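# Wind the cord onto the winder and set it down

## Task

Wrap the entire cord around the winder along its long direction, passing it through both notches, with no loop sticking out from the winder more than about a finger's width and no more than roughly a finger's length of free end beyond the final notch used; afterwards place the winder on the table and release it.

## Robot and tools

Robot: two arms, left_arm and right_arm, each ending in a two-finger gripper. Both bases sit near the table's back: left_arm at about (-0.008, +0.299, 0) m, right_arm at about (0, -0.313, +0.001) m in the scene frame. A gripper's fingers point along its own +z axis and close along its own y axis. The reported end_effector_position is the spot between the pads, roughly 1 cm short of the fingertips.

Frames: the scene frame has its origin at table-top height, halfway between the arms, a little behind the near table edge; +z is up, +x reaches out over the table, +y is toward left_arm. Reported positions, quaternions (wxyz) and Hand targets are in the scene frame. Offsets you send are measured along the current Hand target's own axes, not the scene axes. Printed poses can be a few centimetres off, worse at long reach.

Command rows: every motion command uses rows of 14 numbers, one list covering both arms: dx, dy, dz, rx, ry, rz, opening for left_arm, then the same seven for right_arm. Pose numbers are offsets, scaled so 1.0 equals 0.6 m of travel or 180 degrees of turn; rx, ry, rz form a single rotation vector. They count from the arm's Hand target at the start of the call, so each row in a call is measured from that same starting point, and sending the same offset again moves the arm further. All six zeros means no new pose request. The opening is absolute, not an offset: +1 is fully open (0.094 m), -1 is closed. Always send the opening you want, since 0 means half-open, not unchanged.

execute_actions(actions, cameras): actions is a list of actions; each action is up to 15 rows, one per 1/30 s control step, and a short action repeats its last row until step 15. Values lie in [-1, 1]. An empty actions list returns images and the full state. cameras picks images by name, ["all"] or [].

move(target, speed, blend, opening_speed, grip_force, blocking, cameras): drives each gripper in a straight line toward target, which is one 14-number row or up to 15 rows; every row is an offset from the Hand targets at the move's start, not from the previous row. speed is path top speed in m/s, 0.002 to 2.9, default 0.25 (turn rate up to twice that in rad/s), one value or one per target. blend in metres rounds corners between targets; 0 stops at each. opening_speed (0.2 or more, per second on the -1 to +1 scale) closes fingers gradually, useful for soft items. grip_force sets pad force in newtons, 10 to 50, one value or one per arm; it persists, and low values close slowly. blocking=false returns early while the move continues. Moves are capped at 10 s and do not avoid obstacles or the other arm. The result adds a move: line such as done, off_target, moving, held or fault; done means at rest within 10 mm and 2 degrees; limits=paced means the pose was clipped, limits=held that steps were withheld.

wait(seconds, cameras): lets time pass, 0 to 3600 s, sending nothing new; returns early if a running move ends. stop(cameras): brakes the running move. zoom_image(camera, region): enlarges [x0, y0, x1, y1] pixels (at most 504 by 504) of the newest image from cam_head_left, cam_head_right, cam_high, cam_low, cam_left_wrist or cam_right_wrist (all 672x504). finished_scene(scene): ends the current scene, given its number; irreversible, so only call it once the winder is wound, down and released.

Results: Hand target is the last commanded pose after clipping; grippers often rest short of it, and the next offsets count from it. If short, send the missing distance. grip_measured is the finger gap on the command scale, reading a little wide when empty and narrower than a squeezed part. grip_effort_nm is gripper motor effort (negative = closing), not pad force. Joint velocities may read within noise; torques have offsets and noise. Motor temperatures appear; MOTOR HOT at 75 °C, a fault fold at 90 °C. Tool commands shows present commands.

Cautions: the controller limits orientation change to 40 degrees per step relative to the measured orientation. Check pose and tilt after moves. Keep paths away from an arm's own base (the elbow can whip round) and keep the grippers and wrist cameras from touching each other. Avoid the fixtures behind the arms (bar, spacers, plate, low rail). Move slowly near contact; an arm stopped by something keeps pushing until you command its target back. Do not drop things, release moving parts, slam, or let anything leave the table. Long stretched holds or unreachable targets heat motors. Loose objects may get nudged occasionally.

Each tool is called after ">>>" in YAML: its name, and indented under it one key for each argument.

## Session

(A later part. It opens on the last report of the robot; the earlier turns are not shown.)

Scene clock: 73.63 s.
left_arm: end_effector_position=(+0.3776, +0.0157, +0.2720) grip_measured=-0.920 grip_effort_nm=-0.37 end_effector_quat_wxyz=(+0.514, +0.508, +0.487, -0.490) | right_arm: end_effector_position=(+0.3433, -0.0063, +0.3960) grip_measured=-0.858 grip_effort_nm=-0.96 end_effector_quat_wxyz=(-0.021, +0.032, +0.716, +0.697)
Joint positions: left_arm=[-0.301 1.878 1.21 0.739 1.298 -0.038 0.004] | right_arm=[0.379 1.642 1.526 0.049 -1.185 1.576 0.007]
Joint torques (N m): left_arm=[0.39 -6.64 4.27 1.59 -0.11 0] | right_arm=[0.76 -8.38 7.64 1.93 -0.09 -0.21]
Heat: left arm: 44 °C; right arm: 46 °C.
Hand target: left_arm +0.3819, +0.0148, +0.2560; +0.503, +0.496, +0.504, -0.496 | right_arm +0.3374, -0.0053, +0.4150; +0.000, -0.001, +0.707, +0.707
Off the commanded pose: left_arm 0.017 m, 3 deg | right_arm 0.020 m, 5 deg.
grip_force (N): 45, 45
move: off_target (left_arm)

>>> move:
  target:
    - [-0.035, 0, 0, 0, 0, 0, -0.927, 0, 0, 0, 0, 0, 0, -0.95]
    - [-0.034, 0, 0, 0, 0, 0, -0.86, 0, 0, 0, 0, 0, 0, -0.95]
    - [0.2133, -0.0148, 0.0113, 0, 0, 0, -0.86, 0, 0, 0, 0, 0, 0, -0.95]
    - [0.2134, -0.0148, 0.0113, 0, 0, 0, -0.925, 0, 0, 0, 0, 0, 0, -0.95]
  speed: 0.12
  cameras: ["cam_left_wrist"]

Scene clock: 79.23 s.
left_arm: end_effector_position=(+0.3736, +0.0099, +0.1316) grip_measured=-0.923 grip_effort_nm=-0.90 end_effector_quat_wxyz=(+0.498, +0.498, +0.506, -0.498) | right_arm: end_effector_position=(+0.3433, -0.0062, +0.4003) grip_measured=-0.858 grip_effort_nm=-0.96 end_effector_quat_wxyz=(-0.011, +0.022, +0.713, +0.701)
Joint positions: left_arm=[-0.323 2.187 1.022 1.172 1.272 -0.031 0.004] | right_arm=[0.379 1.642 1.526 0.079 -1.186 1.576 0.007]
Joint torques (N m): left_arm=[-0.02 -8.29 3.59 2.01 -0.11 0.08] | right_arm=[0.66 -8.2 7.76 1.75 -0.11 -0.16]
Heat: left arm: 44 °C; right arm: 46 °C.
Hand target: left_arm +0.3730, +0.0079, +0.1280; +0.503, +0.496, +0.504, -0.497 | right_arm +0.3374, -0.0053, +0.4149; +0.000, -0.001, +0.707, +0.707
Off the commanded pose: left_arm 0.004 m, 1 deg | right_arm 0.016 m, 3 deg.
grip_force (N): 45, 45
move: done
cam_left_wrist: T_world_to_cam=[[-0.99936, 0.0033, 0.03559, 0.3681], [-0.03125, 0.40248, -0.9149, 0.16764], [-0.01735, -0.91543, -0.40212, 0.15474]] pos_world=[0.37579, 0.07297, 0.2025]

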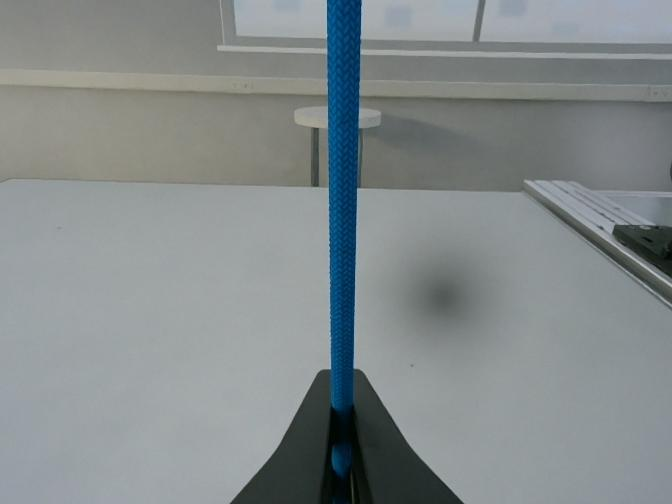

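>>> move:
  target:
    - [-0.1217, -0.1563, -0.0185, 0, 0, 0, -0.925, 0, 0, 0, 0, 0, 0, -0.95]
    - [-0.2605, -0.2738, -0.0212, 0, 0, 0, -0.925, 0, 0, 0, 0, 0, 0, -0.95]
    - [-0.4468, -0.3227, -0.0258, 0, 0, 0, -0.925, 0, 0, 0, 0, 0, 0, -0.95]
    - [-0.5248, -0.3223, -0.0165, 0, 0, 0, -0.925, 0, 0, 0, 0, 0, 0, -0.95]
    - [-0.638, -0.2853, -0.0403, 0, 0, 0, -0.925, 0, 0, 0, 0, 0, 0, -0.95]
  speed: 0.15
  blend: 0.02

>>> move:
  target:
    - [-0.013, 0.176, -0.0755, 0, 0, 0, -0.925, 0, 0, 0, 0, 0, 0, -0.95]
    - [0.0392, 0.336, -0.0163, 0, 0, 0, -0.925, 0, 0, 0, 0, 0, 0, -0.95]
    - [0.1402, 0.3848, 0.051, 0, 0, 0, -0.925, 0, 0, 0, 0, 0, 0, -0.95]
    - [0.23, 0.3742, 0.0585, 0, 0, 0, -0.925, 0, 0, 0, 0, 0, 0, -0.95]
    - [0.3145, 0.3132, 0.0402, 0, 0, 0, -0.925, 0, 0, 0, 0, 0, 0, -0.95]
    - [0.4213, 0.3132, 0.0402, 0, 0, 0, -0.927, 0, 0, 0, 0, 0, 0, -0.95]
  speed: [0.15, 0.15, 0.15, 0.15, 0.15, 0.07]
  blend: 0.02
  cameras: ["cam_high"]

>>> zoom_image:
  camera: "cam_high"
  region: [350, 120, 450, 200]

Scene clock: 85.17 s.
left_arm: end_effector_position=(+0.2014, +0.0275, +0.5019) grip_measured=-0.924 grip_effort_nm=-0.91 end_effector_quat_wxyz=(+0.491, +0.489, +0.515, -0.504) | right_arm: end_effector_position=(+0.3433, -0.0062, +0.4003) grip_measured=-0.858 grip_effort_nm=-0.96 end_effector_quat_wxyz=(-0.011, +0.021, +0.713, +0.701)
Joint positions: left_arm=[-0.442 1.286 1.605 -0.317 1.148 -0.057 0.004] | right_arm=[0.379 1.642 1.526 0.079 -1.186 1.576 0.007]
Joint torques (N m): left_arm=[1.17 -2.43 7.75 1.73 0.08 0.27] | right_arm=[0.62 -8.27 7.77 1.72 -0.13 -0.19]
Heat: left arm: 44 °C; right arm: 46 °C.
Hand target: left_arm +0.2018, +0.0296, +0.5108; +0.503, +0.496, +0.504, -0.496 | right_arm +0.3374, -0.0053, +0.4149; +0.000, -0.001, +0.707, +0.707
Off the commanded pose: left_arm 0.009 m, 2 deg | right_arm 0.016 m, 3 deg.
grip_force (N): 45, 45
move: done

Scene clock: 90.50 s.
left_arm: end_effector_position=(+0.3860, +0.0113, +0.2744) grip_measured=-0.924 grip_effort_nm=-0.91 end_effector_quat_wxyz=(+0.515, +0.508, +0.487, -0.490) | right_arm: end_effector_position=(+0.3433, -0.0060, +0.3934) grip_measured=-0.858 grip_effort_nm=-0.95 end_effector_quat_wxyz=(-0.027, +0.039, +0.719, +0.694)
Joint positions: left_arm=[-0.306 1.906 1.258 0.719 1.291 -0.036 0.004] | right_arm=[0.38 1.642 1.528 0.027 -1.182 1.576 0.007]
Joint torques (N m): left_arm=[-0.02 -6.76 4.36 1.58 -0.16 0.04] | right_arm=[0.66 -8.5 7.83 2.08 -0.19 -0.25]
Heat: left arm: 43 °C; right arm: 46 °C.
Hand target: left_arm +0.3899, +0.0082, +0.2579; +0.503, +0.496, +0.504, -0.497 | right_arm +0.3372, -0.0052, +0.4150; +0.000, -0.001, +0.707, +0.707
Off the commanded pose: left_arm 0.017 m, 3 deg | right_arm 0.022 m, 6 deg.
grip_force (N): 45, 45
move: off_target (left_arm); target 6's new opening was sent with left_arm's hand 0.017 m and 3 deg from that target

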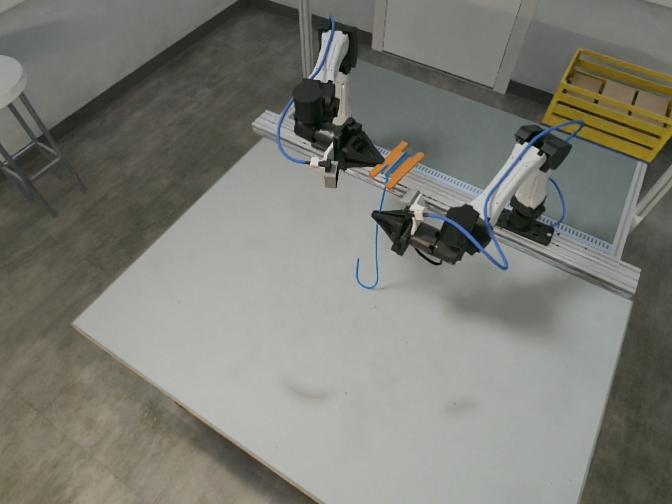

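Scaled by 5.040 from the camera's image (finer frame: 960x720).

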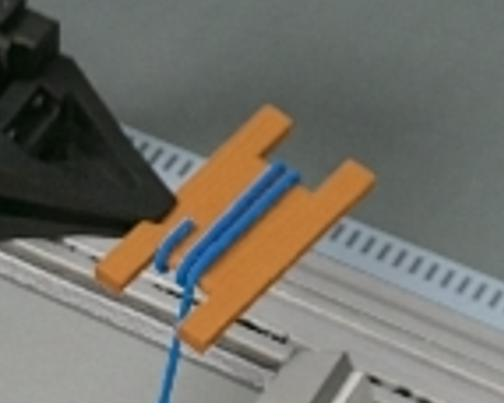

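>>> move:
  target:
    - [-0.035, 0, 0, 0, 0, 0, -0.927, 0, 0, 0, 0, 0, 0, -0.95]
    - [-0.034, 0, 0, 0, 0, 0, -0.86, 0, 0, 0, 0, 0, 0, -0.95]
    - [0.2167, -0.0232, 0.0037, 0, 0, 0, -0.86, 0, 0, 0, 0, 0, 0, -0.95]
    - [0.2168, -0.0232, 0.0037, 0, 0, 0, -0.925, 0, 0, 0, 0, 0, 0, -0.95]
  speed: 0.12
  cameras: ["cam_left_wrist"]

Scene clock: 96.77 s.
left_arm: end_effector_position=(+0.3765, +0.0079, +0.1317) grip_measured=-0.923 grip_effort_nm=-0.09 end_effector_quat_wxyz=(+0.498, +0.498, +0.506, -0.498) | right_arm: end_effector_position=(+0.3433, -0.0058, +0.4006) grip_measured=-0.858 grip_effort_nm=-0.95 end_effector_quat_wxyz=(-0.011, +0.021, +0.713, +0.701)
Joint positions: left_arm=[-0.326 2.195 1.038 1.165 1.269 -0.031 0.004] | right_arm=[0.38 1.642 1.528 0.078 -1.185 1.573 0.007]
Joint torques (N m): left_arm=[-0.01 -8.44 3.64 2.07 -0.1 0.06] | right_arm=[0.77 -8.32 7.65 1.7 -0.13 -0.16]
Motor temperatures (°C): left_arm=[24 43 42 36 25 25 26] | right_arm=[22 45 39 41 24 25 27]
Heat: left arm: 43 °C; right arm: 45 °C.
Hand target: left_arm +0.3759, +0.0059, +0.1279; +0.503, +0.496, +0.504, -0.496 | right_arm +0.3373, -0.0052, +0.4150; +0.000, -0.001, +0.707, +0.707
Off the commanded pose: left_arm 0.004 m, 1 deg | right_arm 0.016 m, 3 deg.
grip_force (N): 45, 45
move: done
cam_left_wrist: T_world_to_cam=[[-0.99939, 0.00299, 0.03488, 0.37118], [-0.03073, 0.40234, -0.91497, 0.16846], [-0.01677, -0.91548, -0.402, 0.15276]] pos_world=[0.37869, 0.07097, 0.2026]

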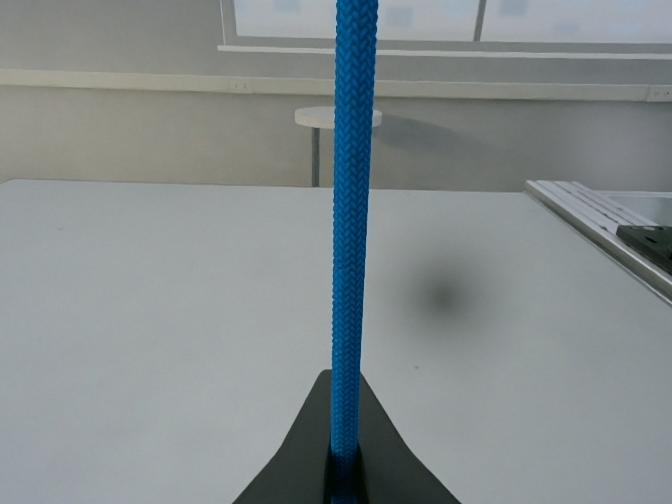

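>>> move:
  target:
    - [-0.1217, -0.1613, -0.0283, 0, 0, 0, -0.925, 0, 0, 0, 0, 0, 0, -0.95]
    - [-0.2605, -0.2788, -0.031, 0, 0, 0, -0.925, 0, 0, 0, 0, 0, 0, -0.95]
    - [-0.4468, -0.3277, -0.0357, 0, 0, 0, -0.925, 0, 0, 0, 0, 0, 0, -0.95]
    - [-0.5248, -0.3273, -0.0263, 0, 0, 0, -0.925, 0, 0, 0, 0, 0, 0, -0.95]
    - [-0.638, -0.2903, -0.0502, 0, 0, 0, -0.925, 0, 0, 0, 0, 0, 0, -0.95]
  speed: 0.15
  blend: 0.02

>>> move:
  target:
    - [-0.013, 0.176, -0.0688, 0, 0, 0, -0.925, 0, 0, 0, 0, 0, 0, -0.95]
    - [0.0392, 0.336, -0.013, 0, 0, 0, -0.925, 0, 0, 0, 0, 0, 0, -0.95]
    - [0.1402, 0.3848, 0.051, 0, 0, 0, -0.925, 0, 0, 0, 0, 0, 0, -0.95]
    - [0.23, 0.3742, 0.0585, 0, 0, 0, -0.925, 0, 0, 0, 0, 0, 0, -0.95]
    - [0.3145, 0.3132, 0.0402, 0, 0, 0, -0.925, 0, 0, 0, 0, 0, 0, -0.95]
    - [0.4047, 0.3132, 0.0402, 0, 0, 0, -0.927, 0, 0, 0, 0, 0, 0, -0.95]
  speed: [0.15, 0.15, 0.15, 0.15, 0.15, 0.07]
  blend: 0.02
  cameras: ["cam_high"]

>>> zoom_image:
  camera: "cam_high"
  region: [340, 125, 440, 205]

Scene clock: 101.70 s.
left_arm: end_effector_position=(+0.2012, +0.0313, +0.5020) grip_measured=-0.923 grip_effort_nm=-0.09 end_effector_quat_wxyz=(+0.492, +0.489, +0.515, -0.504) | right_arm: end_effector_position=(+0.3432, -0.0058, +0.4007) grip_measured=-0.858 grip_effort_nm=-0.95 end_effector_quat_wxyz=(-0.011, +0.020, +0.713, +0.701)
Joint positions: left_arm=[-0.427 1.28 1.601 -0.316 1.162 -0.058 0.004] | right_arm=[0.38 1.642 1.528 0.079 -1.185 1.573 0.007]
Joint torques (N m): left_arm=[1.18 -2.32 7.68 1.73 0.09 0.31] | right_arm=[0.61 -8.31 7.61 1.7 -0.11 -0.15]
Heat: left arm: 43 °C; right arm: 45 °C.
Hand target: left_arm +0.2016, +0.0333, +0.5108; +0.503, +0.496, +0.504, -0.496 | right_arm +0.3373, -0.0052, +0.4150; +0.000, -0.001, +0.707, +0.707
Off the commanded pose: left_arm 0.009 m, 2 deg | right_arm 0.015 m, 3 deg.
grip_force (N): 45, 45
move: done

Scene clock: 107.10 s.
left_arm: end_effector_position=(+0.3869, +0.0138, +0.2732) grip_measured=-0.925 grip_effort_nm=-0.08 end_effector_quat_wxyz=(+0.499, +0.499, +0.504, -0.498) | right_arm: end_effector_position=(+0.3430, -0.0069, +0.4041) grip_measured=-0.858 grip_effort_nm=-0.96 end_effector_quat_wxyz=(-0.002, +0.013, +0.712, +0.702)
Joint positions: left_arm=[-0.3 1.897 1.27 0.641 1.298 -0.033 0.004] | right_arm=[0.378 1.64 1.535 0.076 -1.186 1.558 0.007]
Joint torques (N m): left_arm=[0.18 -7.72 4.92 1.95 -0.1 0.04] | right_arm=[1.05 -8.03 7.19 1.73 -0.14 0.01]
Heat: left arm: 43 °C; right arm: 45 °C.
Hand target: left_arm +0.3897, +0.0120, +0.2678; +0.503, +0.496, +0.504, -0.496 | right_arm +0.3374, -0.0053, +0.4149; +0.000, -0.001, +0.707, +0.707
Off the commanded pose: left_arm 0.006 m, 1 deg | right_arm 0.012 m, 2 deg.
grip_force (N): 45, 45
move: done

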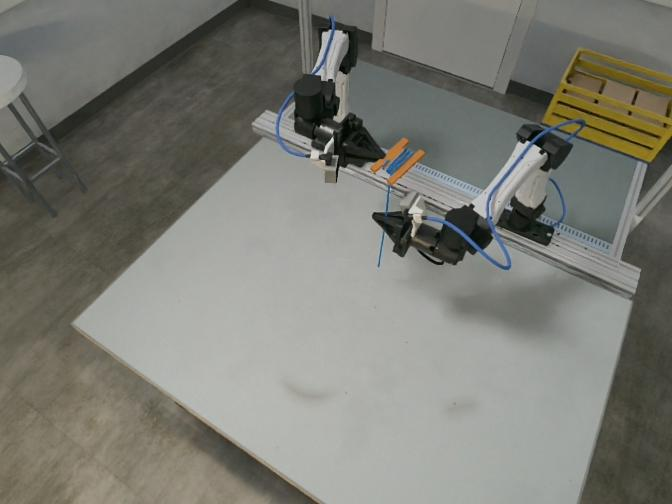

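Scaled by 5.040 from the camera's image (finer frame: 960x720).

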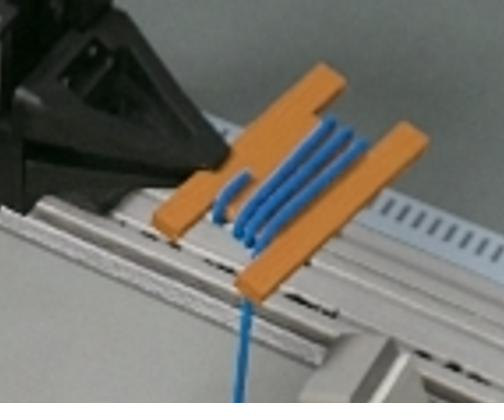

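>>> move:
  target:
    - [-0.018, 0, 0, 0, 0, 0, -0.927, 0, 0, 0, 0, 0, 0, -0.95]
    - [-0.017, 0, 0, 0, 0, 0, -0.86, 0, 0, 0, 0, 0, 0, -0.95]
    - [0.233, -0.0228, 0.01, 0, 0, 0, -0.86, 0, 0, 0, 0, 0, 0, -0.95]
    - [0.2331, -0.0228, 0.01, 0, 0, 0, -0.925, 0, 0, 0, 0, 0, 0, -0.95]
  speed: 0.12
  cameras: ["cam_left_wrist"]

Scene clock: 113.03 s.
left_arm: end_effector_position=(+0.3767, +0.0080, +0.1319) grip_measured=-0.921 grip_effort_nm=-0.19 end_effector_quat_wxyz=(+0.499, +0.498, +0.506, -0.498) | right_arm: end_effector_position=(+0.3430, -0.0069, +0.4042) grip_measured=-0.858 grip_effort_nm=-0.95 end_effector_quat_wxyz=(-0.002, +0.013, +0.712, +0.702)
Joint positions: left_arm=[-0.325 2.194 1.039 1.164 1.269 -0.031 0.004] | right_arm=[0.378 1.64 1.535 0.077 -1.186 1.558 0.007]
Joint torques (N m): left_arm=[-0.03 -8.4 3.63 1.99 -0.1 -0.01] | right_arm=[0.9 -7.87 7.19 1.74 -0.09 0.02]
Heat: left arm: 43 °C; right arm: 46 °C.
Hand target: left_arm +0.3760, +0.0059, +0.1281; +0.504, +0.496, +0.504, -0.496 | right_arm +0.3374, -0.0053, +0.4150; +0.000, -0.001, +0.707, +0.707
Off the commanded pose: left_arm 0.005 m, 1 deg | right_arm 0.012 m, 2 deg.
grip_force (N): 45, 45
move: done
cam_left_wrist: T_world_to_cam=[[-0.9994, 0.00263, 0.03448, 0.37138], [-0.03051, 0.40225, -0.91502, 0.1685], [-0.01628, -0.91553, -0.40193, 0.15283]] pos_world=[0.37879, 0.07117, 0.2028]

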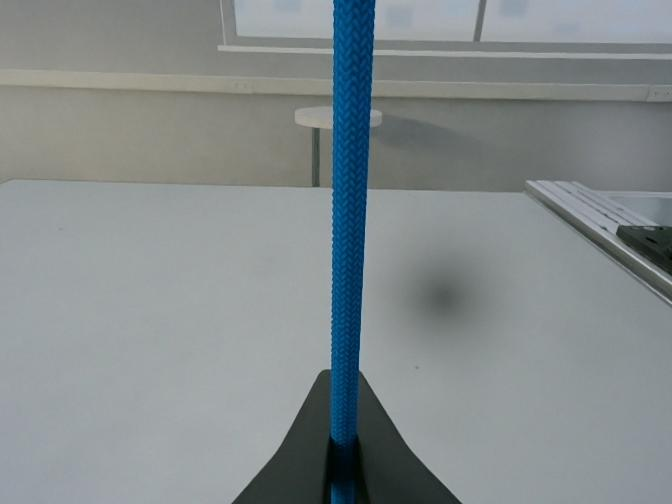

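>>> move:
  target:
    - [-0.1217, -0.1613, -0.0217, 0, 0, 0, -0.925, 0, 0, 0, 0, 0, 0, -0.95]
    - [-0.2605, -0.2788, -0.0243, 0, 0, 0, -0.925, 0, 0, 0, 0, 0, 0, -0.95]
    - [-0.4468, -0.3277, -0.029, 0, 0, 0, -0.925, 0, 0, 0, 0, 0, 0, -0.95]
    - [-0.5248, -0.3273, -0.0197, 0, 0, 0, -0.925, 0, 0, 0, 0, 0, 0, -0.95]
    - [-0.638, -0.2903, -0.0435, 0, 0, 0, -0.925, 0, 0, 0, 0, 0, 0, -0.95]
  speed: 0.15
  blend: 0.02

>>> move:
  target:
    - [-0.013, 0.176, -0.0755, 0, 0, 0, -0.925, 0, 0, 0, 0, 0, 0, -0.95]
    - [0.0392, 0.336, -0.0163, 0, 0, 0, -0.925, 0, 0, 0, 0, 0, 0, -0.95]
    - [0.1402, 0.3848, 0.0477, 0, 0, 0, -0.925, 0, 0, 0, 0, 0, 0, -0.95]
    - [0.23, 0.3742, 0.0552, 0, 0, 0, -0.925, 0, 0, 0, 0, 0, 0, -0.95]
    - [0.3145, 0.3132, 0.0368, 0, 0, 0, -0.925, 0, 0, 0, 0, 0, 0, -0.95]
    - [0.408, 0.3132, 0.0368, 0, 0, 0, -0.927, 0, 0, 0, 0, 0, 0, -0.95]
  speed: [0.15, 0.15, 0.15, 0.15, 0.15, 0.07]
  blend: 0.02
  cameras: ["cam_high"]

>>> zoom_image:
  camera: "cam_high"
  region: [340, 125, 440, 285]

Scene clock: 117.87 s.
left_arm: end_effector_position=(+0.2012, +0.0273, +0.5021) grip_measured=-0.921 grip_effort_nm=-0.19 end_effector_quat_wxyz=(+0.492, +0.489, +0.515, -0.504) | right_arm: end_effector_position=(+0.3429, -0.0069, +0.4043) grip_measured=-0.858 grip_effort_nm=-0.96 end_effector_quat_wxyz=(-0.003, +0.014, +0.712, +0.702)
Joint positions: left_arm=[-0.443 1.286 1.606 -0.317 1.147 -0.057 0.004] | right_arm=[0.378 1.64 1.535 0.077 -1.187 1.562 0.007]
Joint torques (N m): left_arm=[1.17 -2.41 7.66 1.73 0.09 0.23] | right_arm=[0.81 -7.91 6.97 1.74 -0.11 -0.03]
Heat: left arm: 43 °C; right arm: 46 °C.
Hand target: left_arm +0.2017, +0.0294, +0.5110; +0.503, +0.496, +0.504, -0.496 | right_arm +0.3374, -0.0053, +0.4149; +0.000, -0.001, +0.707, +0.707
Off the commanded pose: left_arm 0.009 m, 2 deg | right_arm 0.012 m, 2 deg.
grip_force (N): 45, 45
move: done

Scene clock: 123.13 s.
left_arm: end_effector_position=(+0.3869, +0.0122, +0.2794) grip_measured=-0.922 grip_effort_nm=-0.22 end_effector_quat_wxyz=(+0.512, +0.504, +0.493, -0.491) | right_arm: end_effector_position=(+0.3412, -0.0071, +0.4008) grip_measured=-0.858 grip_effort_nm=-0.96 end_effector_quat_wxyz=(-0.015, +0.022, +0.716, +0.698)
Joint positions: left_arm=[-0.304 1.895 1.271 0.681 1.288 -0.038 0.004] | right_arm=[0.378 1.638 1.538 0.039 -1.191 1.558 0.007]
Joint torques (N m): left_arm=[0.17 -7.04 4.55 1.65 -0.08 0] | right_arm=[0.99 -7.82 6.91 2.05 -0.08 0.02]
Heat: left arm: 43 °C; right arm: 46 °C.
Hand target: left_arm +0.3897, +0.0101, +0.2660; +0.503, +0.496, +0.504, -0.497 | right_arm +0.3374, -0.0053, +0.4148; +0.000, -0.001, +0.707, +0.707
Off the commanded pose: left_arm 0.014 m, 2 deg | right_arm 0.015 m, 3 deg.
grip_force (N): 45, 45
move: off_target (left_arm); target 6's new opening was sent with left_arm's hand 0.014 m and 2 deg from that target

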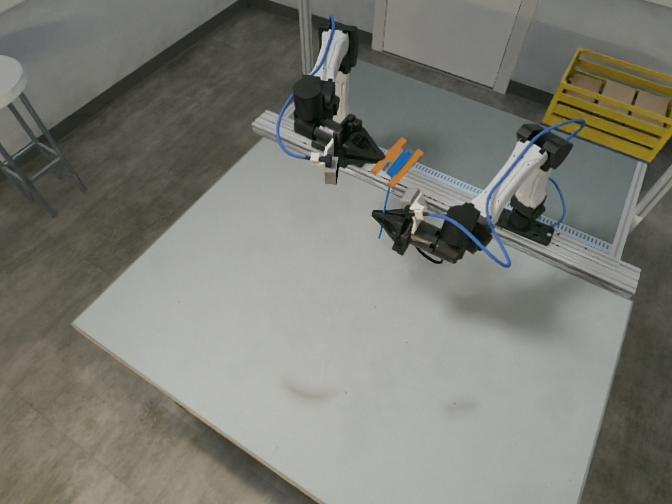

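Scaled by 3.150 from the camera's image (finer frame: 960x720).

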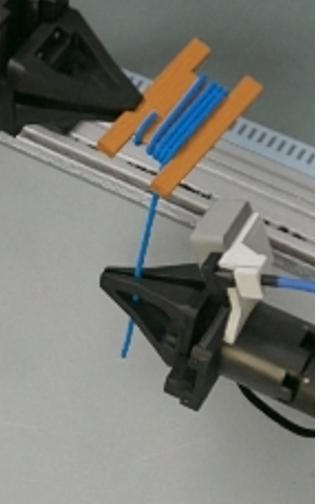

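>>> move:
  target:
    - [-0.025, 0, 0, 0, 0, 0, -0.927, 0, 0, 0, 0, 0, 0, -0.95]
    - [-0.024, 0, 0, 0, 0, 0, -0.86, 0, 0, 0, 0, 0, 0, -0.95]
    - [0.1017, -0.0112, 0.0035, 0, 0, 0, -0.86, 0, 0, 0, 0, 0, 0, -0.95]
    - [0.1018, -0.0112, 0.0035, 0, 0, 0, -0.925, 0, 0, 0, 0, 0, 0, -0.95]
  speed: 0.1
  cameras: ["cam_high"]

>>> zoom_image:
  camera: "cam_high"
  region: [345, 130, 445, 280]

Scene clock: 128.57 s.
left_arm: end_effector_position=(+0.3821, +0.0103, +0.2091) grip_measured=-0.922 grip_effort_nm=-0.13 end_effector_quat_wxyz=(+0.499, +0.498, +0.505, -0.498) | right_arm: end_effector_position=(+0.3414, -0.0070, +0.4061) grip_measured=-0.858 grip_effort_nm=-0.96 end_effector_quat_wxyz=(-0.003, +0.010, +0.711, +0.703)
Joint positions: left_arm=[-0.313 2 1.129 0.883 1.282 -0.033 0.004] | right_arm=[0.378 1.638 1.538 0.077 -1.191 1.559 0.007]
Joint torques (N m): left_arm=[-0.03 -8.08 4.6 1.98 -0.11 -0.01] | right_arm=[0.88 -7.76 6.89 1.72 -0.07 0.02]
Heat: left arm: 43 °C; right arm: 45 °C.
Hand target: left_arm +0.3830, +0.0079, +0.2048; +0.503, +0.496, +0.504, -0.496 | right_arm +0.3374, -0.0053, +0.4149; +0.000, -0.001, +0.707, +0.707
Off the commanded pose: left_arm 0.005 m, 1 deg | right_arm 0.010 m, 1 deg.
grip_force (N): 45, 45
move: done

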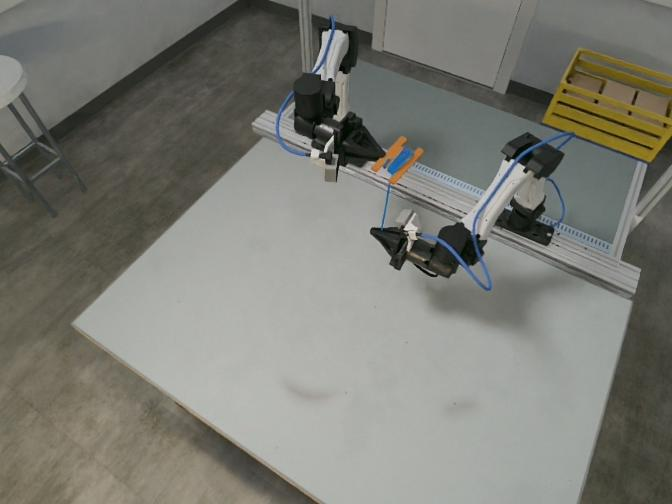

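Scaled by 3.360 from the camera's image (finer frame: 960x720).

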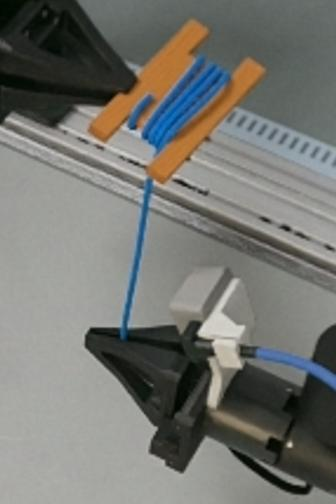

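>>> move:
  target:
    - [-0.0553, -0.1383, -0.0135, 0, 0, 0, -0.94, 0, 0, 0, 0, 0, 0, -0.95]
    - [-0.1503, -0.2467, -0.0202, 0, 0, 0, -0.94, 0, 0, 0, 0, 0, 0, -0.95]
    - [-0.2753, -0.2967, -0.0235, 0, 0, 0, -0.94, 0, 0, 0, 0, 0, 0, -0.95]
    - [-0.3753, -0.3083, -0.0202, 0, 0, 0, -0.94, 0, 0, 0, 0, 0, 0, -0.95]
    - [-0.467, -0.28, -0.0302, 0, 0, 0, -0.94, 0, 0, 0, 0, 0, 0, -0.95]
  speed: 0.12
  blend: 0.015
  cameras: ["cam_left_wrist"]

Scene clock: 134.17 s.
left_arm: end_effector_position=(+0.2212, +0.0215, +0.4645) grip_measured=-0.935 grip_effort_nm=-0.25 end_effector_quat_wxyz=(+0.481, +0.475, +0.537, -0.505) | right_arm: end_effector_position=(+0.3355, -0.0047, +0.4089) grip_measured=-0.858 grip_effort_nm=-0.95 end_effector_quat_wxyz=(-0.010, -0.004, +0.709, +0.706)
Joint positions: left_arm=[-0.442 1.288 1.47 -0.228 1.125 -0.059 0.003] | right_arm=[0.385 1.638 1.538 0.097 -1.214 1.569 0.007]
Joint torques (N m): left_arm=[0.87 -3.58 9.06 2.09 0.31 0.3] | right_arm=[0.25 -7.6 6.99 1.53 0.18 -0.07]
Heat: left arm: 43 °C; right arm: 45 °C.
Hand target: left_arm +0.2150, +0.0235, +0.4853; +0.503, +0.496, +0.504, -0.496 | right_arm +0.3374, -0.0053, +0.4149; +0.000, -0.001, +0.707, +0.707
Off the commanded pose: left_arm 0.022 m, 5 deg | right_arm 0.006 m, 1 deg.
grip_force (N): 45, 45
move: off_target (left_arm)
cam_left_wrist: T_world_to_cam=[[-0.99332, -0.02719, 0.11218, 0.16766], [-0.11323, 0.41836, -0.9012, 0.47425], [-0.02243, -0.90787, -0.41864, 0.30515]] pos_world=[0.22708, 0.08319, 0.53633]

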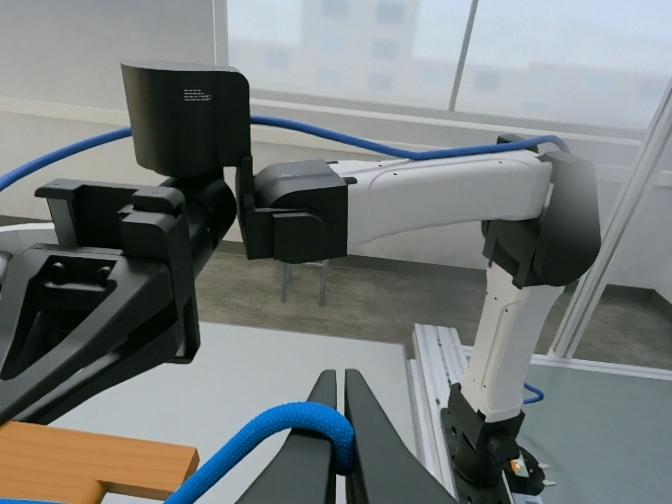

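>>> move:
  target:
    - [-0.0245, 0.0833, -0.0358, 0, 0, 0, -0.94, 0, 0, 0, 0, 0, 0, -0.95]
    - [-0.0162, 0.175, -0.0525, 0, 0, 0, -0.94, 0, 0, 0, 0, 0, 0, -0.95]
    - [0.0255, 0.2667, -0.0208, 0, 0, 0, -0.94, 0, 0, 0, 0, 0, 0, -0.95]
    - [0.0622, 0.3283, 0.0525, 0, 0, 0, -0.94, 0, 0, 0, 0, 0, 0, -0.95]
  speed: 0.1
  blend: 0.015
  cameras: ["cam_left_wrist", "cam_high"]

>>> zoom_image:
  camera: "cam_high"
  region: [345, 120, 445, 200]

Scene clock: 137.80 s.
left_arm: end_effector_position=(+0.3839, +0.0029, +0.4410) grip_measured=-0.936 grip_effort_nm=-0.21 end_effector_quat_wxyz=(+0.449, +0.509, +0.500, -0.538) | right_arm: end_effector_position=(+0.3714, -0.0202, +0.4099) grip_measured=-0.859 grip_effort_nm=-0.96 end_effector_quat_wxyz=(+0.055, +0.057, +0.705, +0.704)
Joint positions: left_arm=[-0.312 1.96 2.061 -0.138 1.391 -0.057 0.003] | right_arm=[0.345 1.638 1.538 0.106 -1.075 1.57 0.007]
Joint torques (N m): left_arm=[0.12 -6.94 8.44 2.18 -1.11 0.27] | right_arm=[3.38 -7.69 7.04 1.57 -1.23 -0.09]
Heat: left arm: 43 °C; right arm: 44 °C.
Hand target: left_arm +0.4123, -0.0051, +0.4478; +0.503, +0.496, +0.504, -0.496 | right_arm +0.3373, -0.0052, +0.4149; +0.000, -0.001, +0.707, +0.707
Off the commanded pose: left_arm 0.030 m, 8 deg | right_arm 0.037 m, 9 deg.
grip_force (N): 45, 45
move: off_target (left_arm)
cam_left_wrist: T_world_to_cam=[[-0.98834, 0.10802, 0.10735, 0.33118], [-0.05256, 0.41967, -0.90615, 0.45817], [-0.14293, -0.90123, -0.4091, 0.3242]] pos_world=[0.39774, 0.06412, 0.51225]
Images, in order (width x height): cam_high 672x504, cam_left_wrist 672x504.

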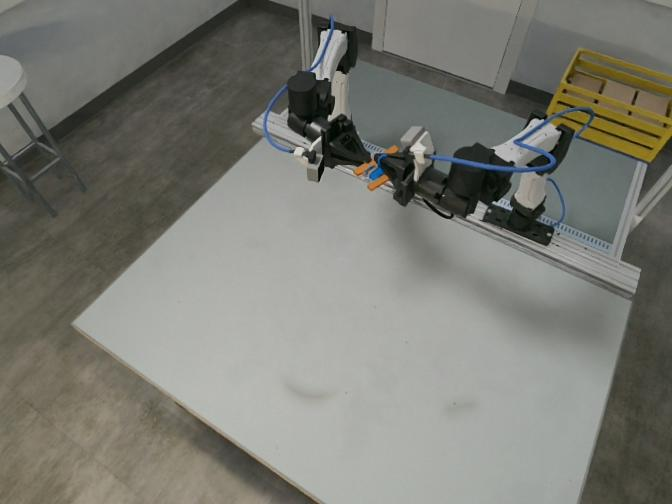

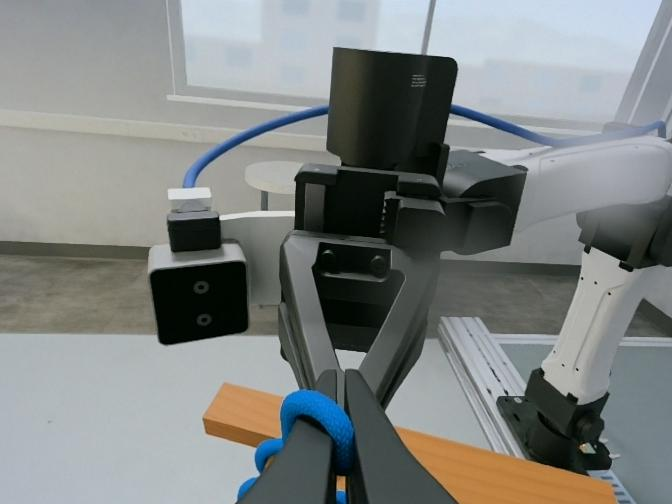

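Scaled by 5.040 from the camera's image (finer frame: 960x720).

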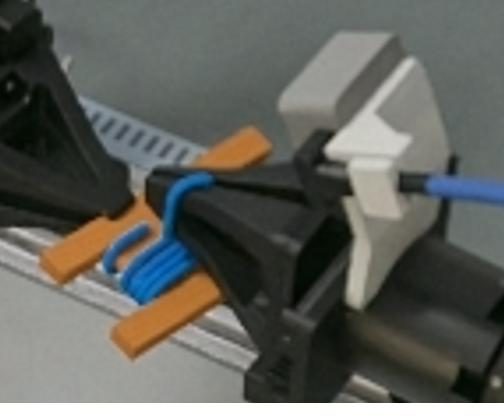

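>>> zoom_image:
  camera: "cam_left_wrist"
  region: [180, 360, 420, 504]

Scaled by 2.100 from the camera's image (finer frame: 960x720).

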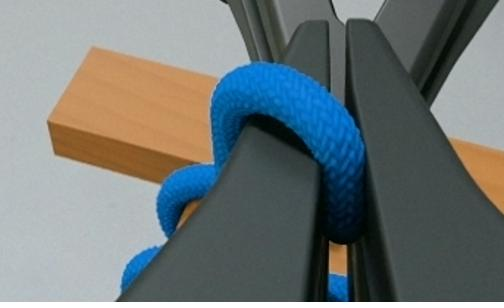

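>>> execute_actions:
  actions: []
  cameras: ["cam_head_right"]

>>> zoom_image:
  camera: "cam_head_right"
  region: [230, 150, 390, 270]

Scene clock: 139.83 s.
left_arm: end_effector_position=(+0.3838, +0.0029, +0.4411) grip_measured=-0.936 grip_effort_nm=-0.21 end_effector_quat_wxyz=(+0.449, +0.509, +0.500, -0.538) | right_arm: end_effector_position=(+0.3714, -0.0202, +0.4099) grip_measured=-0.859 grip_effort_nm=-0.95 end_effector_quat_wxyz=(+0.055, +0.057, +0.705, +0.704)
Joint positions: left_arm=[-0.312 1.96 2.061 -0.138 1.391 -0.057 0.003] | right_arm=[0.345 1.638 1.538 0.106 -1.075 1.57 0.007]
Joint velocities: within noise
Joint torques (N m): left_arm=[0.13 -6.95 8.32 2.16 -1.11 0.27] | right_arm=[3.23 -7.73 7.01 1.56 -1.24 -0.06]
Motor temperatures (°C): left_arm=[24 41 44 38 25 25 25] | right_arm=[22 44 41 41 24 25 27]
Heat: left arm: 44 °C; right arm: 44 °C.
Hand target: left_arm +0.4123, -0.0051, +0.4478; +0.503, +0.496, +0.504, -0.496 | right_arm +0.3373, -0.0052, +0.4149; +0.000, -0.001, +0.707, +0.707
Tool commands: left_gripper/opening=-0.94 right_gripper/opening=-0.95
Off the commanded pose: left_arm 0.030 m, 8 deg | right_arm 0.037 m, 9 deg.
grip_force (N): 45, 45
Images, in order (width x height): cam_head_right 672x504.

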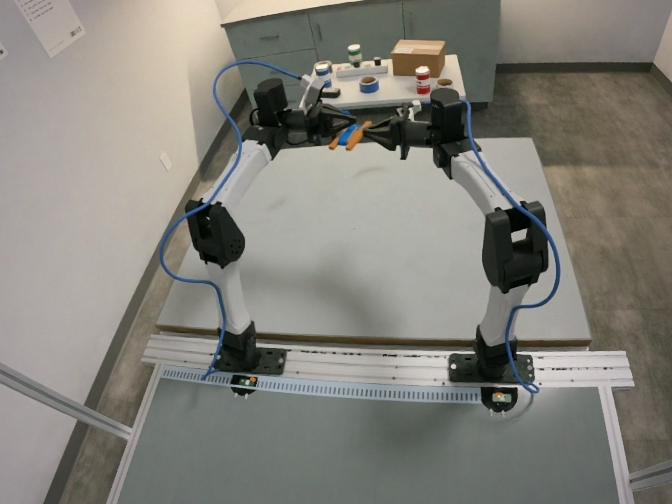

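Scaled by 3.150 from the camera's image (finer frame: 960x720).

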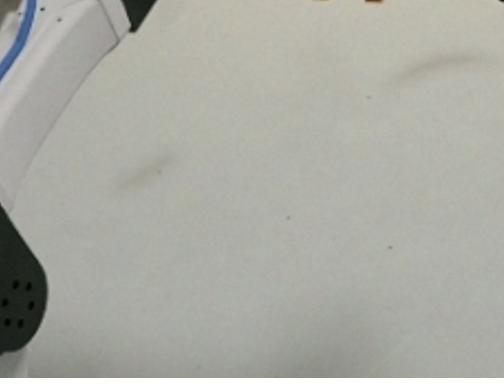

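>>> zoom_image:
  camera: "cam_head_right"
  region: [305, 95, 405, 165]

Scaled by 5.040 from the camera's image (finer frame: 960x720).

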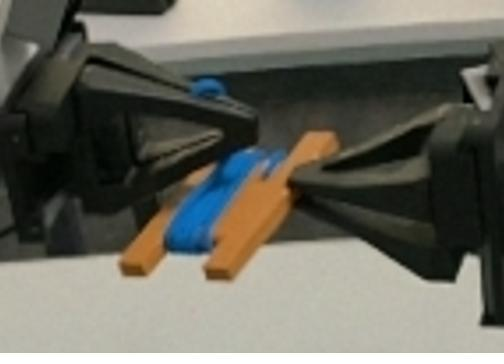

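>>> move:
  target: [-0.005, -0.058, -0.005, 0, 0, 0, -0.94, 0, 0, 0, 0, 0, 0, -0.95]
  speed: 0.05
  cameras: ["cam_left_wrist"]

Scene clock: 143.00 s.
left_arm: end_effector_position=(+0.3718, -0.0007, +0.4381) grip_measured=-0.936 grip_effort_nm=-0.21 end_effector_quat_wxyz=(+0.459, +0.501, +0.511, -0.527) | right_arm: end_effector_position=(+0.3654, -0.0194, +0.4099) grip_measured=-0.859 grip_effort_nm=-0.95 end_effector_quat_wxyz=(+0.043, +0.044, +0.706, +0.705)
Joint positions: left_arm=[-0.331 1.882 1.953 -0.132 1.331 -0.034 0.003] | right_arm=[0.345 1.638 1.538 0.106 -1.11 1.57 0.007]
Joint torques (N m): left_arm=[0.01 -11.21 5.01 2.18 -0.69 0.21] | right_arm=[3.55 -7.72 6.98 1.51 -0.92 -0.08]
Heat: left arm: 44 °C; right arm: 44 °C.
Hand target: left_arm +0.3775, -0.0026, +0.4507; +0.503, +0.496, +0.504, -0.497 | right_arm +0.3373, -0.0052, +0.4149; +0.000, -0.001, +0.707, +0.707
Off the commanded pose: left_arm 0.014 m, 6 deg | right_arm 0.032 m, 7 deg.
grip_force (N): 45, 45
move: off_target (left_arm)
cam_left_wrist: T_world_to_cam=[[-0.9921, 0.06788, 0.10548, 0.32218], [-0.06707, 0.42356, -0.90338, 0.46054], [-0.106, -0.90332, -0.41567, 0.30718]] pos_world=[0.38308, 0.06054, 0.50974]

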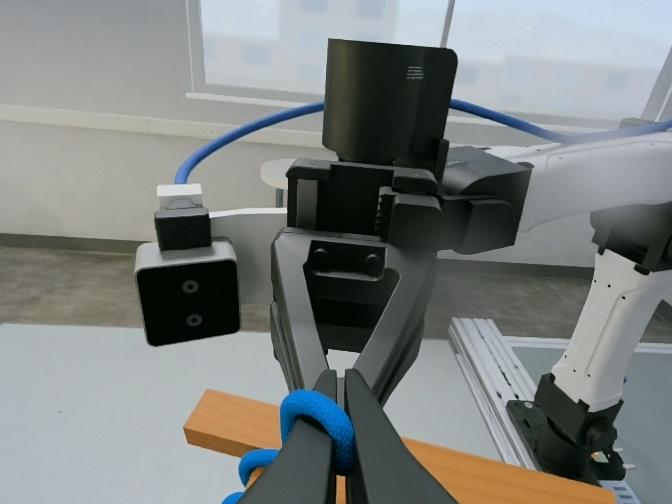

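>>> move:
  target: [-0.008, -0.045, -0.02, 0, 0, 0, -0.94, 0, 0, 0, 0, 0, 0, -0.95]
  speed: 0.05

Scene clock: 144.63 s.
left_arm: end_effector_position=(+0.3523, +0.0069, +0.4406) grip_measured=-0.936 grip_effort_nm=-0.21 end_effector_quat_wxyz=(+0.470, +0.494, +0.518, -0.516) | right_arm: end_effector_position=(+0.3515, -0.0115, +0.4100) grip_measured=-0.859 grip_effort_nm=-0.96 end_effector_quat_wxyz=(+0.020, +0.021, +0.707, +0.706)
Joint positions: left_arm=[-0.331 1.771 1.822 -0.105 1.296 -0.032 0.003] | right_arm=[0.365 1.638 1.538 0.106 -1.156 1.57 0.007]
Joint torques (N m): left_arm=[0.42 -11.06 5.15 2.13 -0.32 0.12] | right_arm=[1.99 -7.79 6.95 1.5 -0.41 -0.09]
Heat: left arm: 44 °C; right arm: 44 °C.
Hand target: left_arm +0.3504, +0.0090, +0.4556; +0.503, +0.496, +0.504, -0.496 | right_arm +0.3374, -0.0053, +0.4149; +0.000, -0.001, +0.707, +0.707
Off the commanded pose: left_arm 0.015 m, 5 deg | right_arm 0.016 m, 3 deg.
grip_force (N): 45, 45
move: off_target (left_arm)

>>> move:
  target:
    - [0, -0.02, 0, 0, 0, 0, -0.94, 0, 0, 0, 0, 0, 0, -0.95]
    - [0, -0.02, 0, 0, 0, 0, -0.65, 0, 0, 0, 0, 0, 0, -0.95]
  speed: 0.05
  opening_speed: 0.5
  cameras: ["cam_left_wrist"]

Scene clock: 147.10 s.
left_arm: end_effector_position=(+0.3473, +0.0084, +0.4425) grip_measured=-0.653 grip_effort_nm=0.14 end_effector_quat_wxyz=(+0.486, +0.490, +0.519, -0.504) | right_arm: end_effector_position=(+0.3422, -0.0066, +0.4097) grip_measured=-0.859 grip_effort_nm=-0.95 end_effector_quat_wxyz=(+0.004, +0.007, +0.708, +0.706)
Joint positions: left_arm=[-0.336 1.725 1.765 -0.072 1.257 -0.033 0.016] | right_arm=[0.379 1.638 1.538 0.103 -1.185 1.57 0.007]
Joint torques (N m): left_arm=[-0.09 -10.77 4.92 2.04 -0.06 0.03] | right_arm=[0.8 -7.71 6.89 1.51 -0.11 -0.11]
Heat: left arm: 44 °C; right arm: 44 °C.
Hand target: left_arm +0.3383, +0.0088, +0.4557; +0.503, +0.496, +0.504, -0.496 | right_arm +0.3374, -0.0053, +0.4149; +0.000, -0.001, +0.707, +0.707
Off the commanded pose: left_arm 0.016 m, 3 deg | right_arm 0.007 m, 1 deg.
grip_force (N): 45, 45
move: off_target (left_arm); target 2's new opening was sent with left_arm's hand 0.016 m and 4 deg from that target
cam_left_wrist: T_world_to_cam=[[-0.99716, 0.00016, 0.07529, 0.31245], [-0.0685, 0.41317, -0.90807, 0.46173], [-0.03126, -0.91065, -0.41198, 0.28715]] pos_world=[0.35217, 0.07067, 0.51406]

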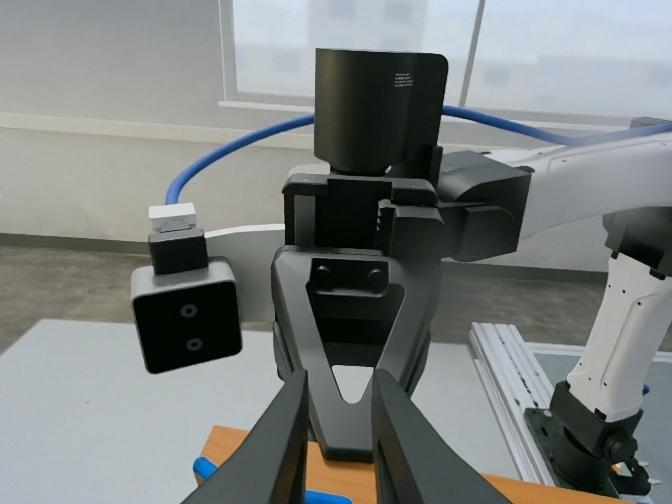

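>>> move:
  target: [-0.03, 0, -0.15, 0, 0, 0, -0.65, 0, 0, 0, 0, 0, 0, -0.95]
  speed: 0.08
  cameras: ["cam_left_wrist", "cam_high"]

>>> zoom_image:
  camera: "cam_high"
  region: [345, 120, 445, 200]

Scene clock: 149.23 s.
left_arm: end_effector_position=(+0.3476, +0.0950, +0.4617) grip_measured=-0.652 grip_effort_nm=0.14 end_effector_quat_wxyz=(+0.490, +0.487, +0.517, -0.506) | right_arm: end_effector_position=(+0.3422, -0.0066, +0.4096) grip_measured=-0.859 grip_effort_nm=-0.96 end_effector_quat_wxyz=(+0.003, +0.007, +0.708, +0.706)
Joint positions: left_arm=[-0.104 1.675 1.761 -0.071 1.484 -0.075 0.016] | right_arm=[0.379 1.638 1.538 0.102 -1.185 1.57 0.007]
Joint torques (N m): left_arm=[1.07 -10.13 5.3 1.76 0.07 -0.02] | right_arm=[0.85 -7.57 6.94 1.51 -0.1 -0.11]
Heat: left arm: 43 °C; right arm: 44 °C.
Hand target: left_arm +0.3370, +0.0987, +0.4737; +0.503, +0.496, +0.504, -0.496 | right_arm +0.3374, -0.0053, +0.4148; +0.000, -0.001, +0.707, +0.707
Off the commanded pose: left_arm 0.017 m, 3 deg | right_arm 0.007 m, 1 deg.
grip_force (N): 45, 45
move: off_target (left_arm)
cam_left_wrist: T_world_to_cam=[[-0.99736, -0.00343, 0.07256, 0.31295], [-0.0678, 0.40268, -0.91283, 0.44627], [-0.02609, -0.91534, -0.40185, 0.36784]] pos_world=[0.35198, 0.15807, 0.53248]
Images, in order (width x height): cam_high 672x504, cam_left_wrist 672x504.

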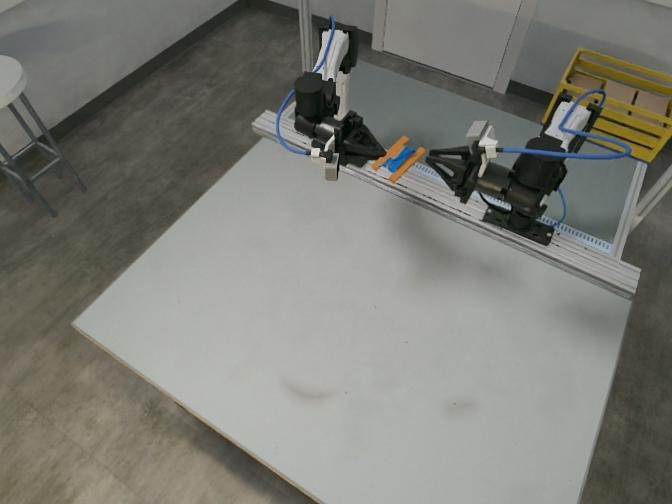

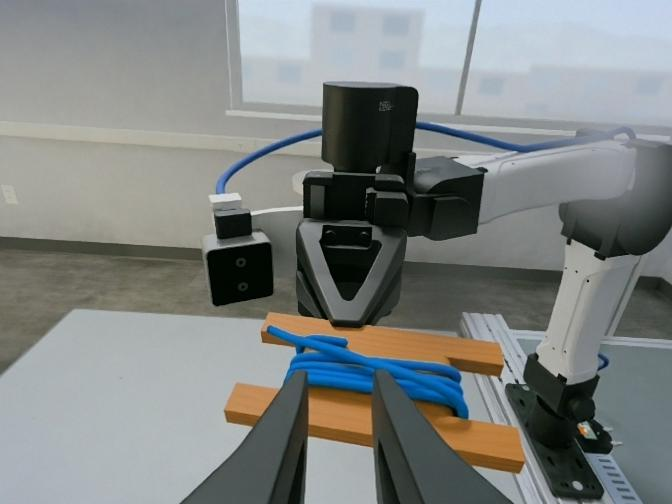

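Scaled by 5.040 from the camera's image (finer frame: 960x720).

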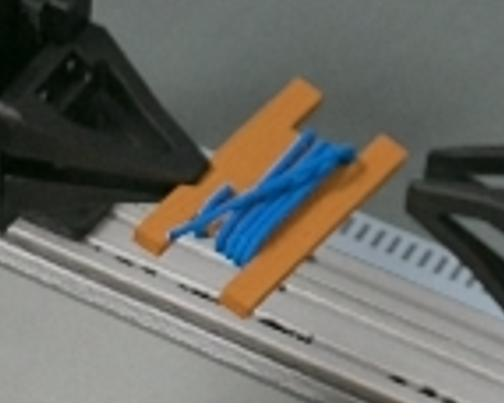

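>>> zoom_image:
  camera: "cam_left_wrist"
  region: [210, 300, 540, 480]

Scaled by 1.527 from the camera's image (finer frame: 960x720).

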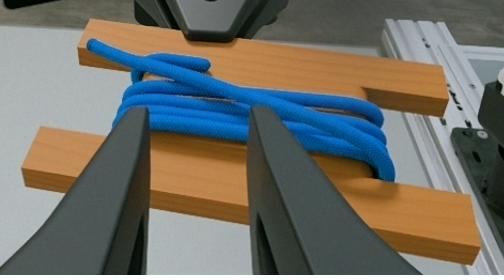

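>>> move:
  target: [0, 0, 0, 0, 0, 0, -0.65, 0, 0, 0, 0.083, 0, 0.11, -0.95]
  speed: 0.15
  cameras: ["cam_left_wrist"]

>>> zoom_image:
  camera: "cam_left_wrist"
  region: [180, 260, 540, 490]

Scene clock: 156.77 s.
left_arm: end_effector_position=(+0.3474, +0.0950, +0.4616) grip_measured=-0.652 grip_effort_nm=0.14 end_effector_quat_wxyz=(+0.490, +0.487, +0.517, -0.506) | right_arm: end_effector_position=(+0.3377, -0.0080, +0.4145) grip_measured=-0.859 grip_effort_nm=-0.95 end_effector_quat_wxyz=(-0.118, +0.123, +0.780, +0.602)
Joint positions: left_arm=[-0.104 1.675 1.761 -0.071 1.485 -0.076 0.016] | right_arm=[0.385 1.866 2.207 -0.988 -1.151 1.308 0.007]
Joint torques (N m): left_arm=[1.11 -10.13 5.29 1.76 0.09 0.01] | right_arm=[0.9 -6.95 6.71 1.28 -0.3 -0.14]
Heat: left arm: 43 °C; right arm: 44 °C.
Hand target: left_arm +0.3370, +0.0987, +0.4737; +0.503, +0.496, +0.504, -0.496 | right_arm +0.3374, -0.0053, +0.4149; -0.121, +0.121, +0.782, +0.599
Off the commanded pose: left_arm 0.016 m, 3 deg | right_arm 0.003 m, 1 deg.
grip_force (N): 45, 45
move: done
cam_left_wrist: T_world_to_cam=[[-0.99733, -0.00272, 0.07291, 0.31254], [-0.06783, 0.40273, -0.9128, 0.44625], [-0.02688, -0.91532, -0.40184, 0.36811]] pos_world=[0.35187, 0.15807, 0.53248]

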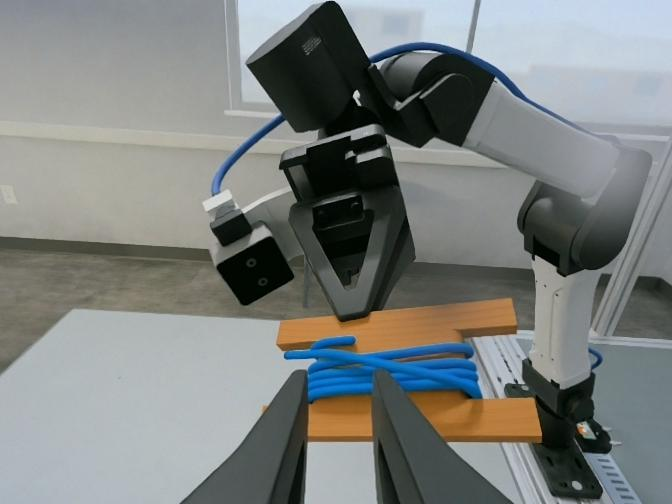

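Scaled by 1.400 from the camera's image (finer frame: 960x720).

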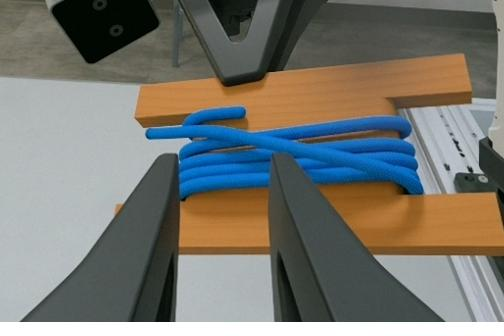

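>>> move:
  target: [0, 0, -0.06, 0, 0, 0, -0.65, -0.224, -0.5046, 0.0995, 0.0658, -0.0257, -0.1073, -0.95]
  speed: 0.15

Scene clock: 171.17 s.
left_arm: end_effector_position=(+0.3491, +0.1314, +0.4617) grip_measured=-0.652 grip_effort_nm=0.14 end_effector_quat_wxyz=(+0.491, +0.485, +0.519, -0.505) | right_arm: end_effector_position=(+0.3586, -0.0275, +0.0876) grip_measured=-0.859 grip_effort_nm=-0.95 end_effector_quat_wxyz=(+0.000, -0.005, +0.851, +0.525)
Joint positions: left_arm=[-0.003 1.675 1.761 -0.073 1.581 -0.076 0.016] | right_arm=[0.354 1.969 1.199 -0.206 -1.001 0.662 0.007]
Joint torques (N m): left_arm=[1.25 -10.47 5.63 1.41 0.09 0.2] | right_arm=[-0.03 -7.91 4.42 1.37 -0.31 -0.1]
Heat: left arm: 43 °C; right arm: 44 °C.
Hand target: left_arm +0.3365, +0.1348, +0.4736; +0.503, +0.496, +0.504, -0.496 | right_arm +0.3602, -0.0299, +0.0801; +0.001, -0.001, +0.853, +0.522
Off the commanded pose: left_arm 0.018 m, 3 deg | right_arm 0.008 m, 1 deg.
joint sent to its limit (left arm) — joint 5 (wrist yaw), upper limit. The joint targets still meet the commanded pose.
grip_force (N): 45, 45
move: off_target (left_arm)

>>> execute_actions:
  actions: []
  cameras: ["cam_right_wrist", "cam_high"]

Scene clock: 171.83 s.
left_arm: end_effector_position=(+0.3491, +0.1314, +0.4617) grip_measured=-0.652 grip_effort_nm=0.14 end_effector_quat_wxyz=(+0.491, +0.485, +0.519, -0.505) | right_arm: end_effector_position=(+0.3586, -0.0275, +0.0876) grip_measured=-0.859 grip_effort_nm=-0.95 end_effector_quat_wxyz=(+0.000, -0.005, +0.851, +0.525)
Joint positions: left_arm=[-0.003 1.675 1.761 -0.073 1.581 -0.076 0.016] | right_arm=[0.354 1.969 1.199 -0.206 -1.001 0.662 0.007]
Joint velocities: within noise
Joint torques (N m): left_arm=[1.18 -10.45 5.64 1.42 0.09 0.2] | right_arm=[-0.17 -8.01 4.38 1.33 -0.33 -0.12]
Motor temperatures (°C): left_arm=[24 44 42 38 25 25 25] | right_arm=[22 44 41 39 24 25 27]
Heat: left arm: 44 °C; right arm: 44 °C.
Hand target: left_arm +0.3365, +0.1348, +0.4736; +0.503, +0.496, +0.504, -0.496 | right_arm +0.3602, -0.0299, +0.0801; +0.001, -0.001, +0.853, +0.522
Tool commands: left_gripper/opening=-0.65 right_gripper/opening=-0.95
Off the commanded pose: left_arm 0.018 m, 3 deg | right_arm 0.008 m, 1 deg.
grip_force (N): 45, 45
camera_calibration:
cam_right_wrist: T_world_to_cam=[[0.00205, -0.43361, -0.9011, 0.06605], [-0.89537, -0.40208, 0.19144, 0.33154], [-0.44533, 0.80642, -0.38906, 0.3069]] pos_world=[0.43338, -0.08554, 0.11545]
Images, in order (width x height): cam_high 672x504, cam_right_wrist 672x504.

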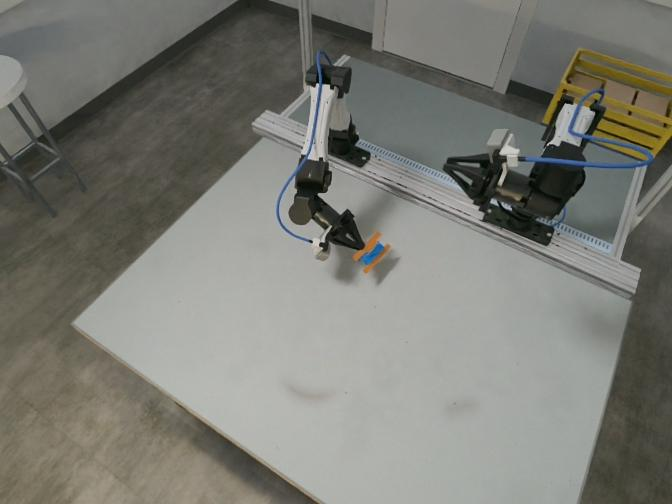

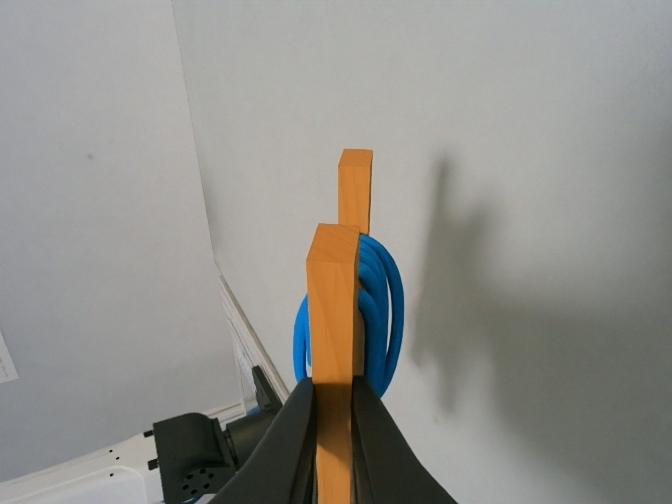

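>>> zoom_image:
  camera: "cam_high"
  region: [340, 220, 410, 280]

Scaled by 7.200 from the camera's image (finer frame: 960x720).

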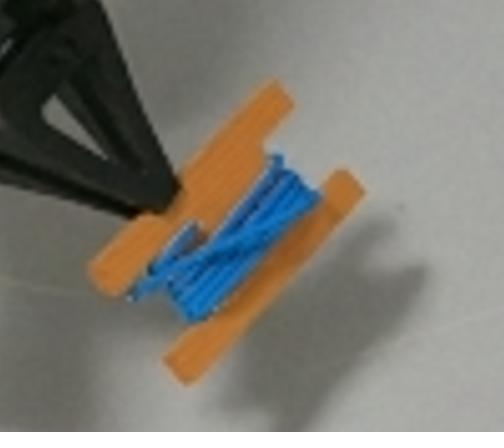

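>>> move:
  target: [0.5243, 0.1175, 0.17, 0, 0.333, 0, -1, 0, 0.0371, -0.019, -0.15, 0, 0, -0.95]
  speed: 0.18
  cameras: ["cam_left_wrist"]

Scene clock: 183.50 s.
left_arm: end_effector_position=(+0.4052, +0.0371, +0.1574) grip_measured=-0.987 grip_effort_nm=-0.66 end_effector_quat_wxyz=(+0.180, +0.670, +0.696, -0.186) | right_arm: end_effector_position=(+0.3598, -0.0278, +0.1102) grip_measured=-0.859 grip_effort_nm=-0.96 end_effector_quat_wxyz=(-0.001, -0.006, +0.709, +0.705)
Joint positions: left_arm=[-0.424 2.278 2.284 -1.368 0.495 1.085 0.001] | right_arm=[0.306 2.186 0.922 1.256 -1.282 1.549 0.007]
Joint torques (N m): left_arm=[0.1 -10.11 7.72 0.72 0.28 0.25] | right_arm=[-0.18 -8.09 2.99 1.77 0.02 0]
Heat: left arm: 44 °C; right arm: 44 °C.
Hand target: left_arm +0.4083, +0.0339, +0.1590; +0.184, +0.678, +0.688, -0.182 | right_arm +0.3600, -0.0299, +0.1050; +0.000, -0.001, +0.707, +0.707
Off the commanded pose: left_arm 0.005 m, 1 deg | right_arm 0.006 m, 1 deg.
grip_force (N): 45, 45
move: done
cam_left_wrist: T_world_to_cam=[[-0.99788, -0.05014, 0.04157, 0.3992], [-0.05466, 0.99175, -0.11592, 0.04316], [-0.03542, -0.11794, -0.99239, 0.26122]] pos_world=[0.40997, 0.00802, 0.24764]

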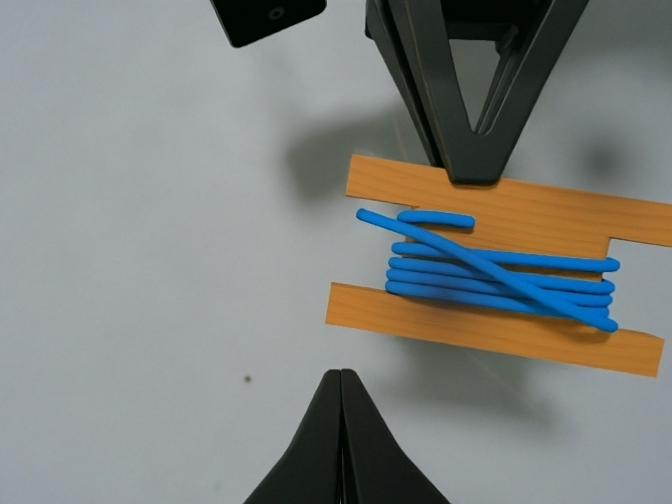

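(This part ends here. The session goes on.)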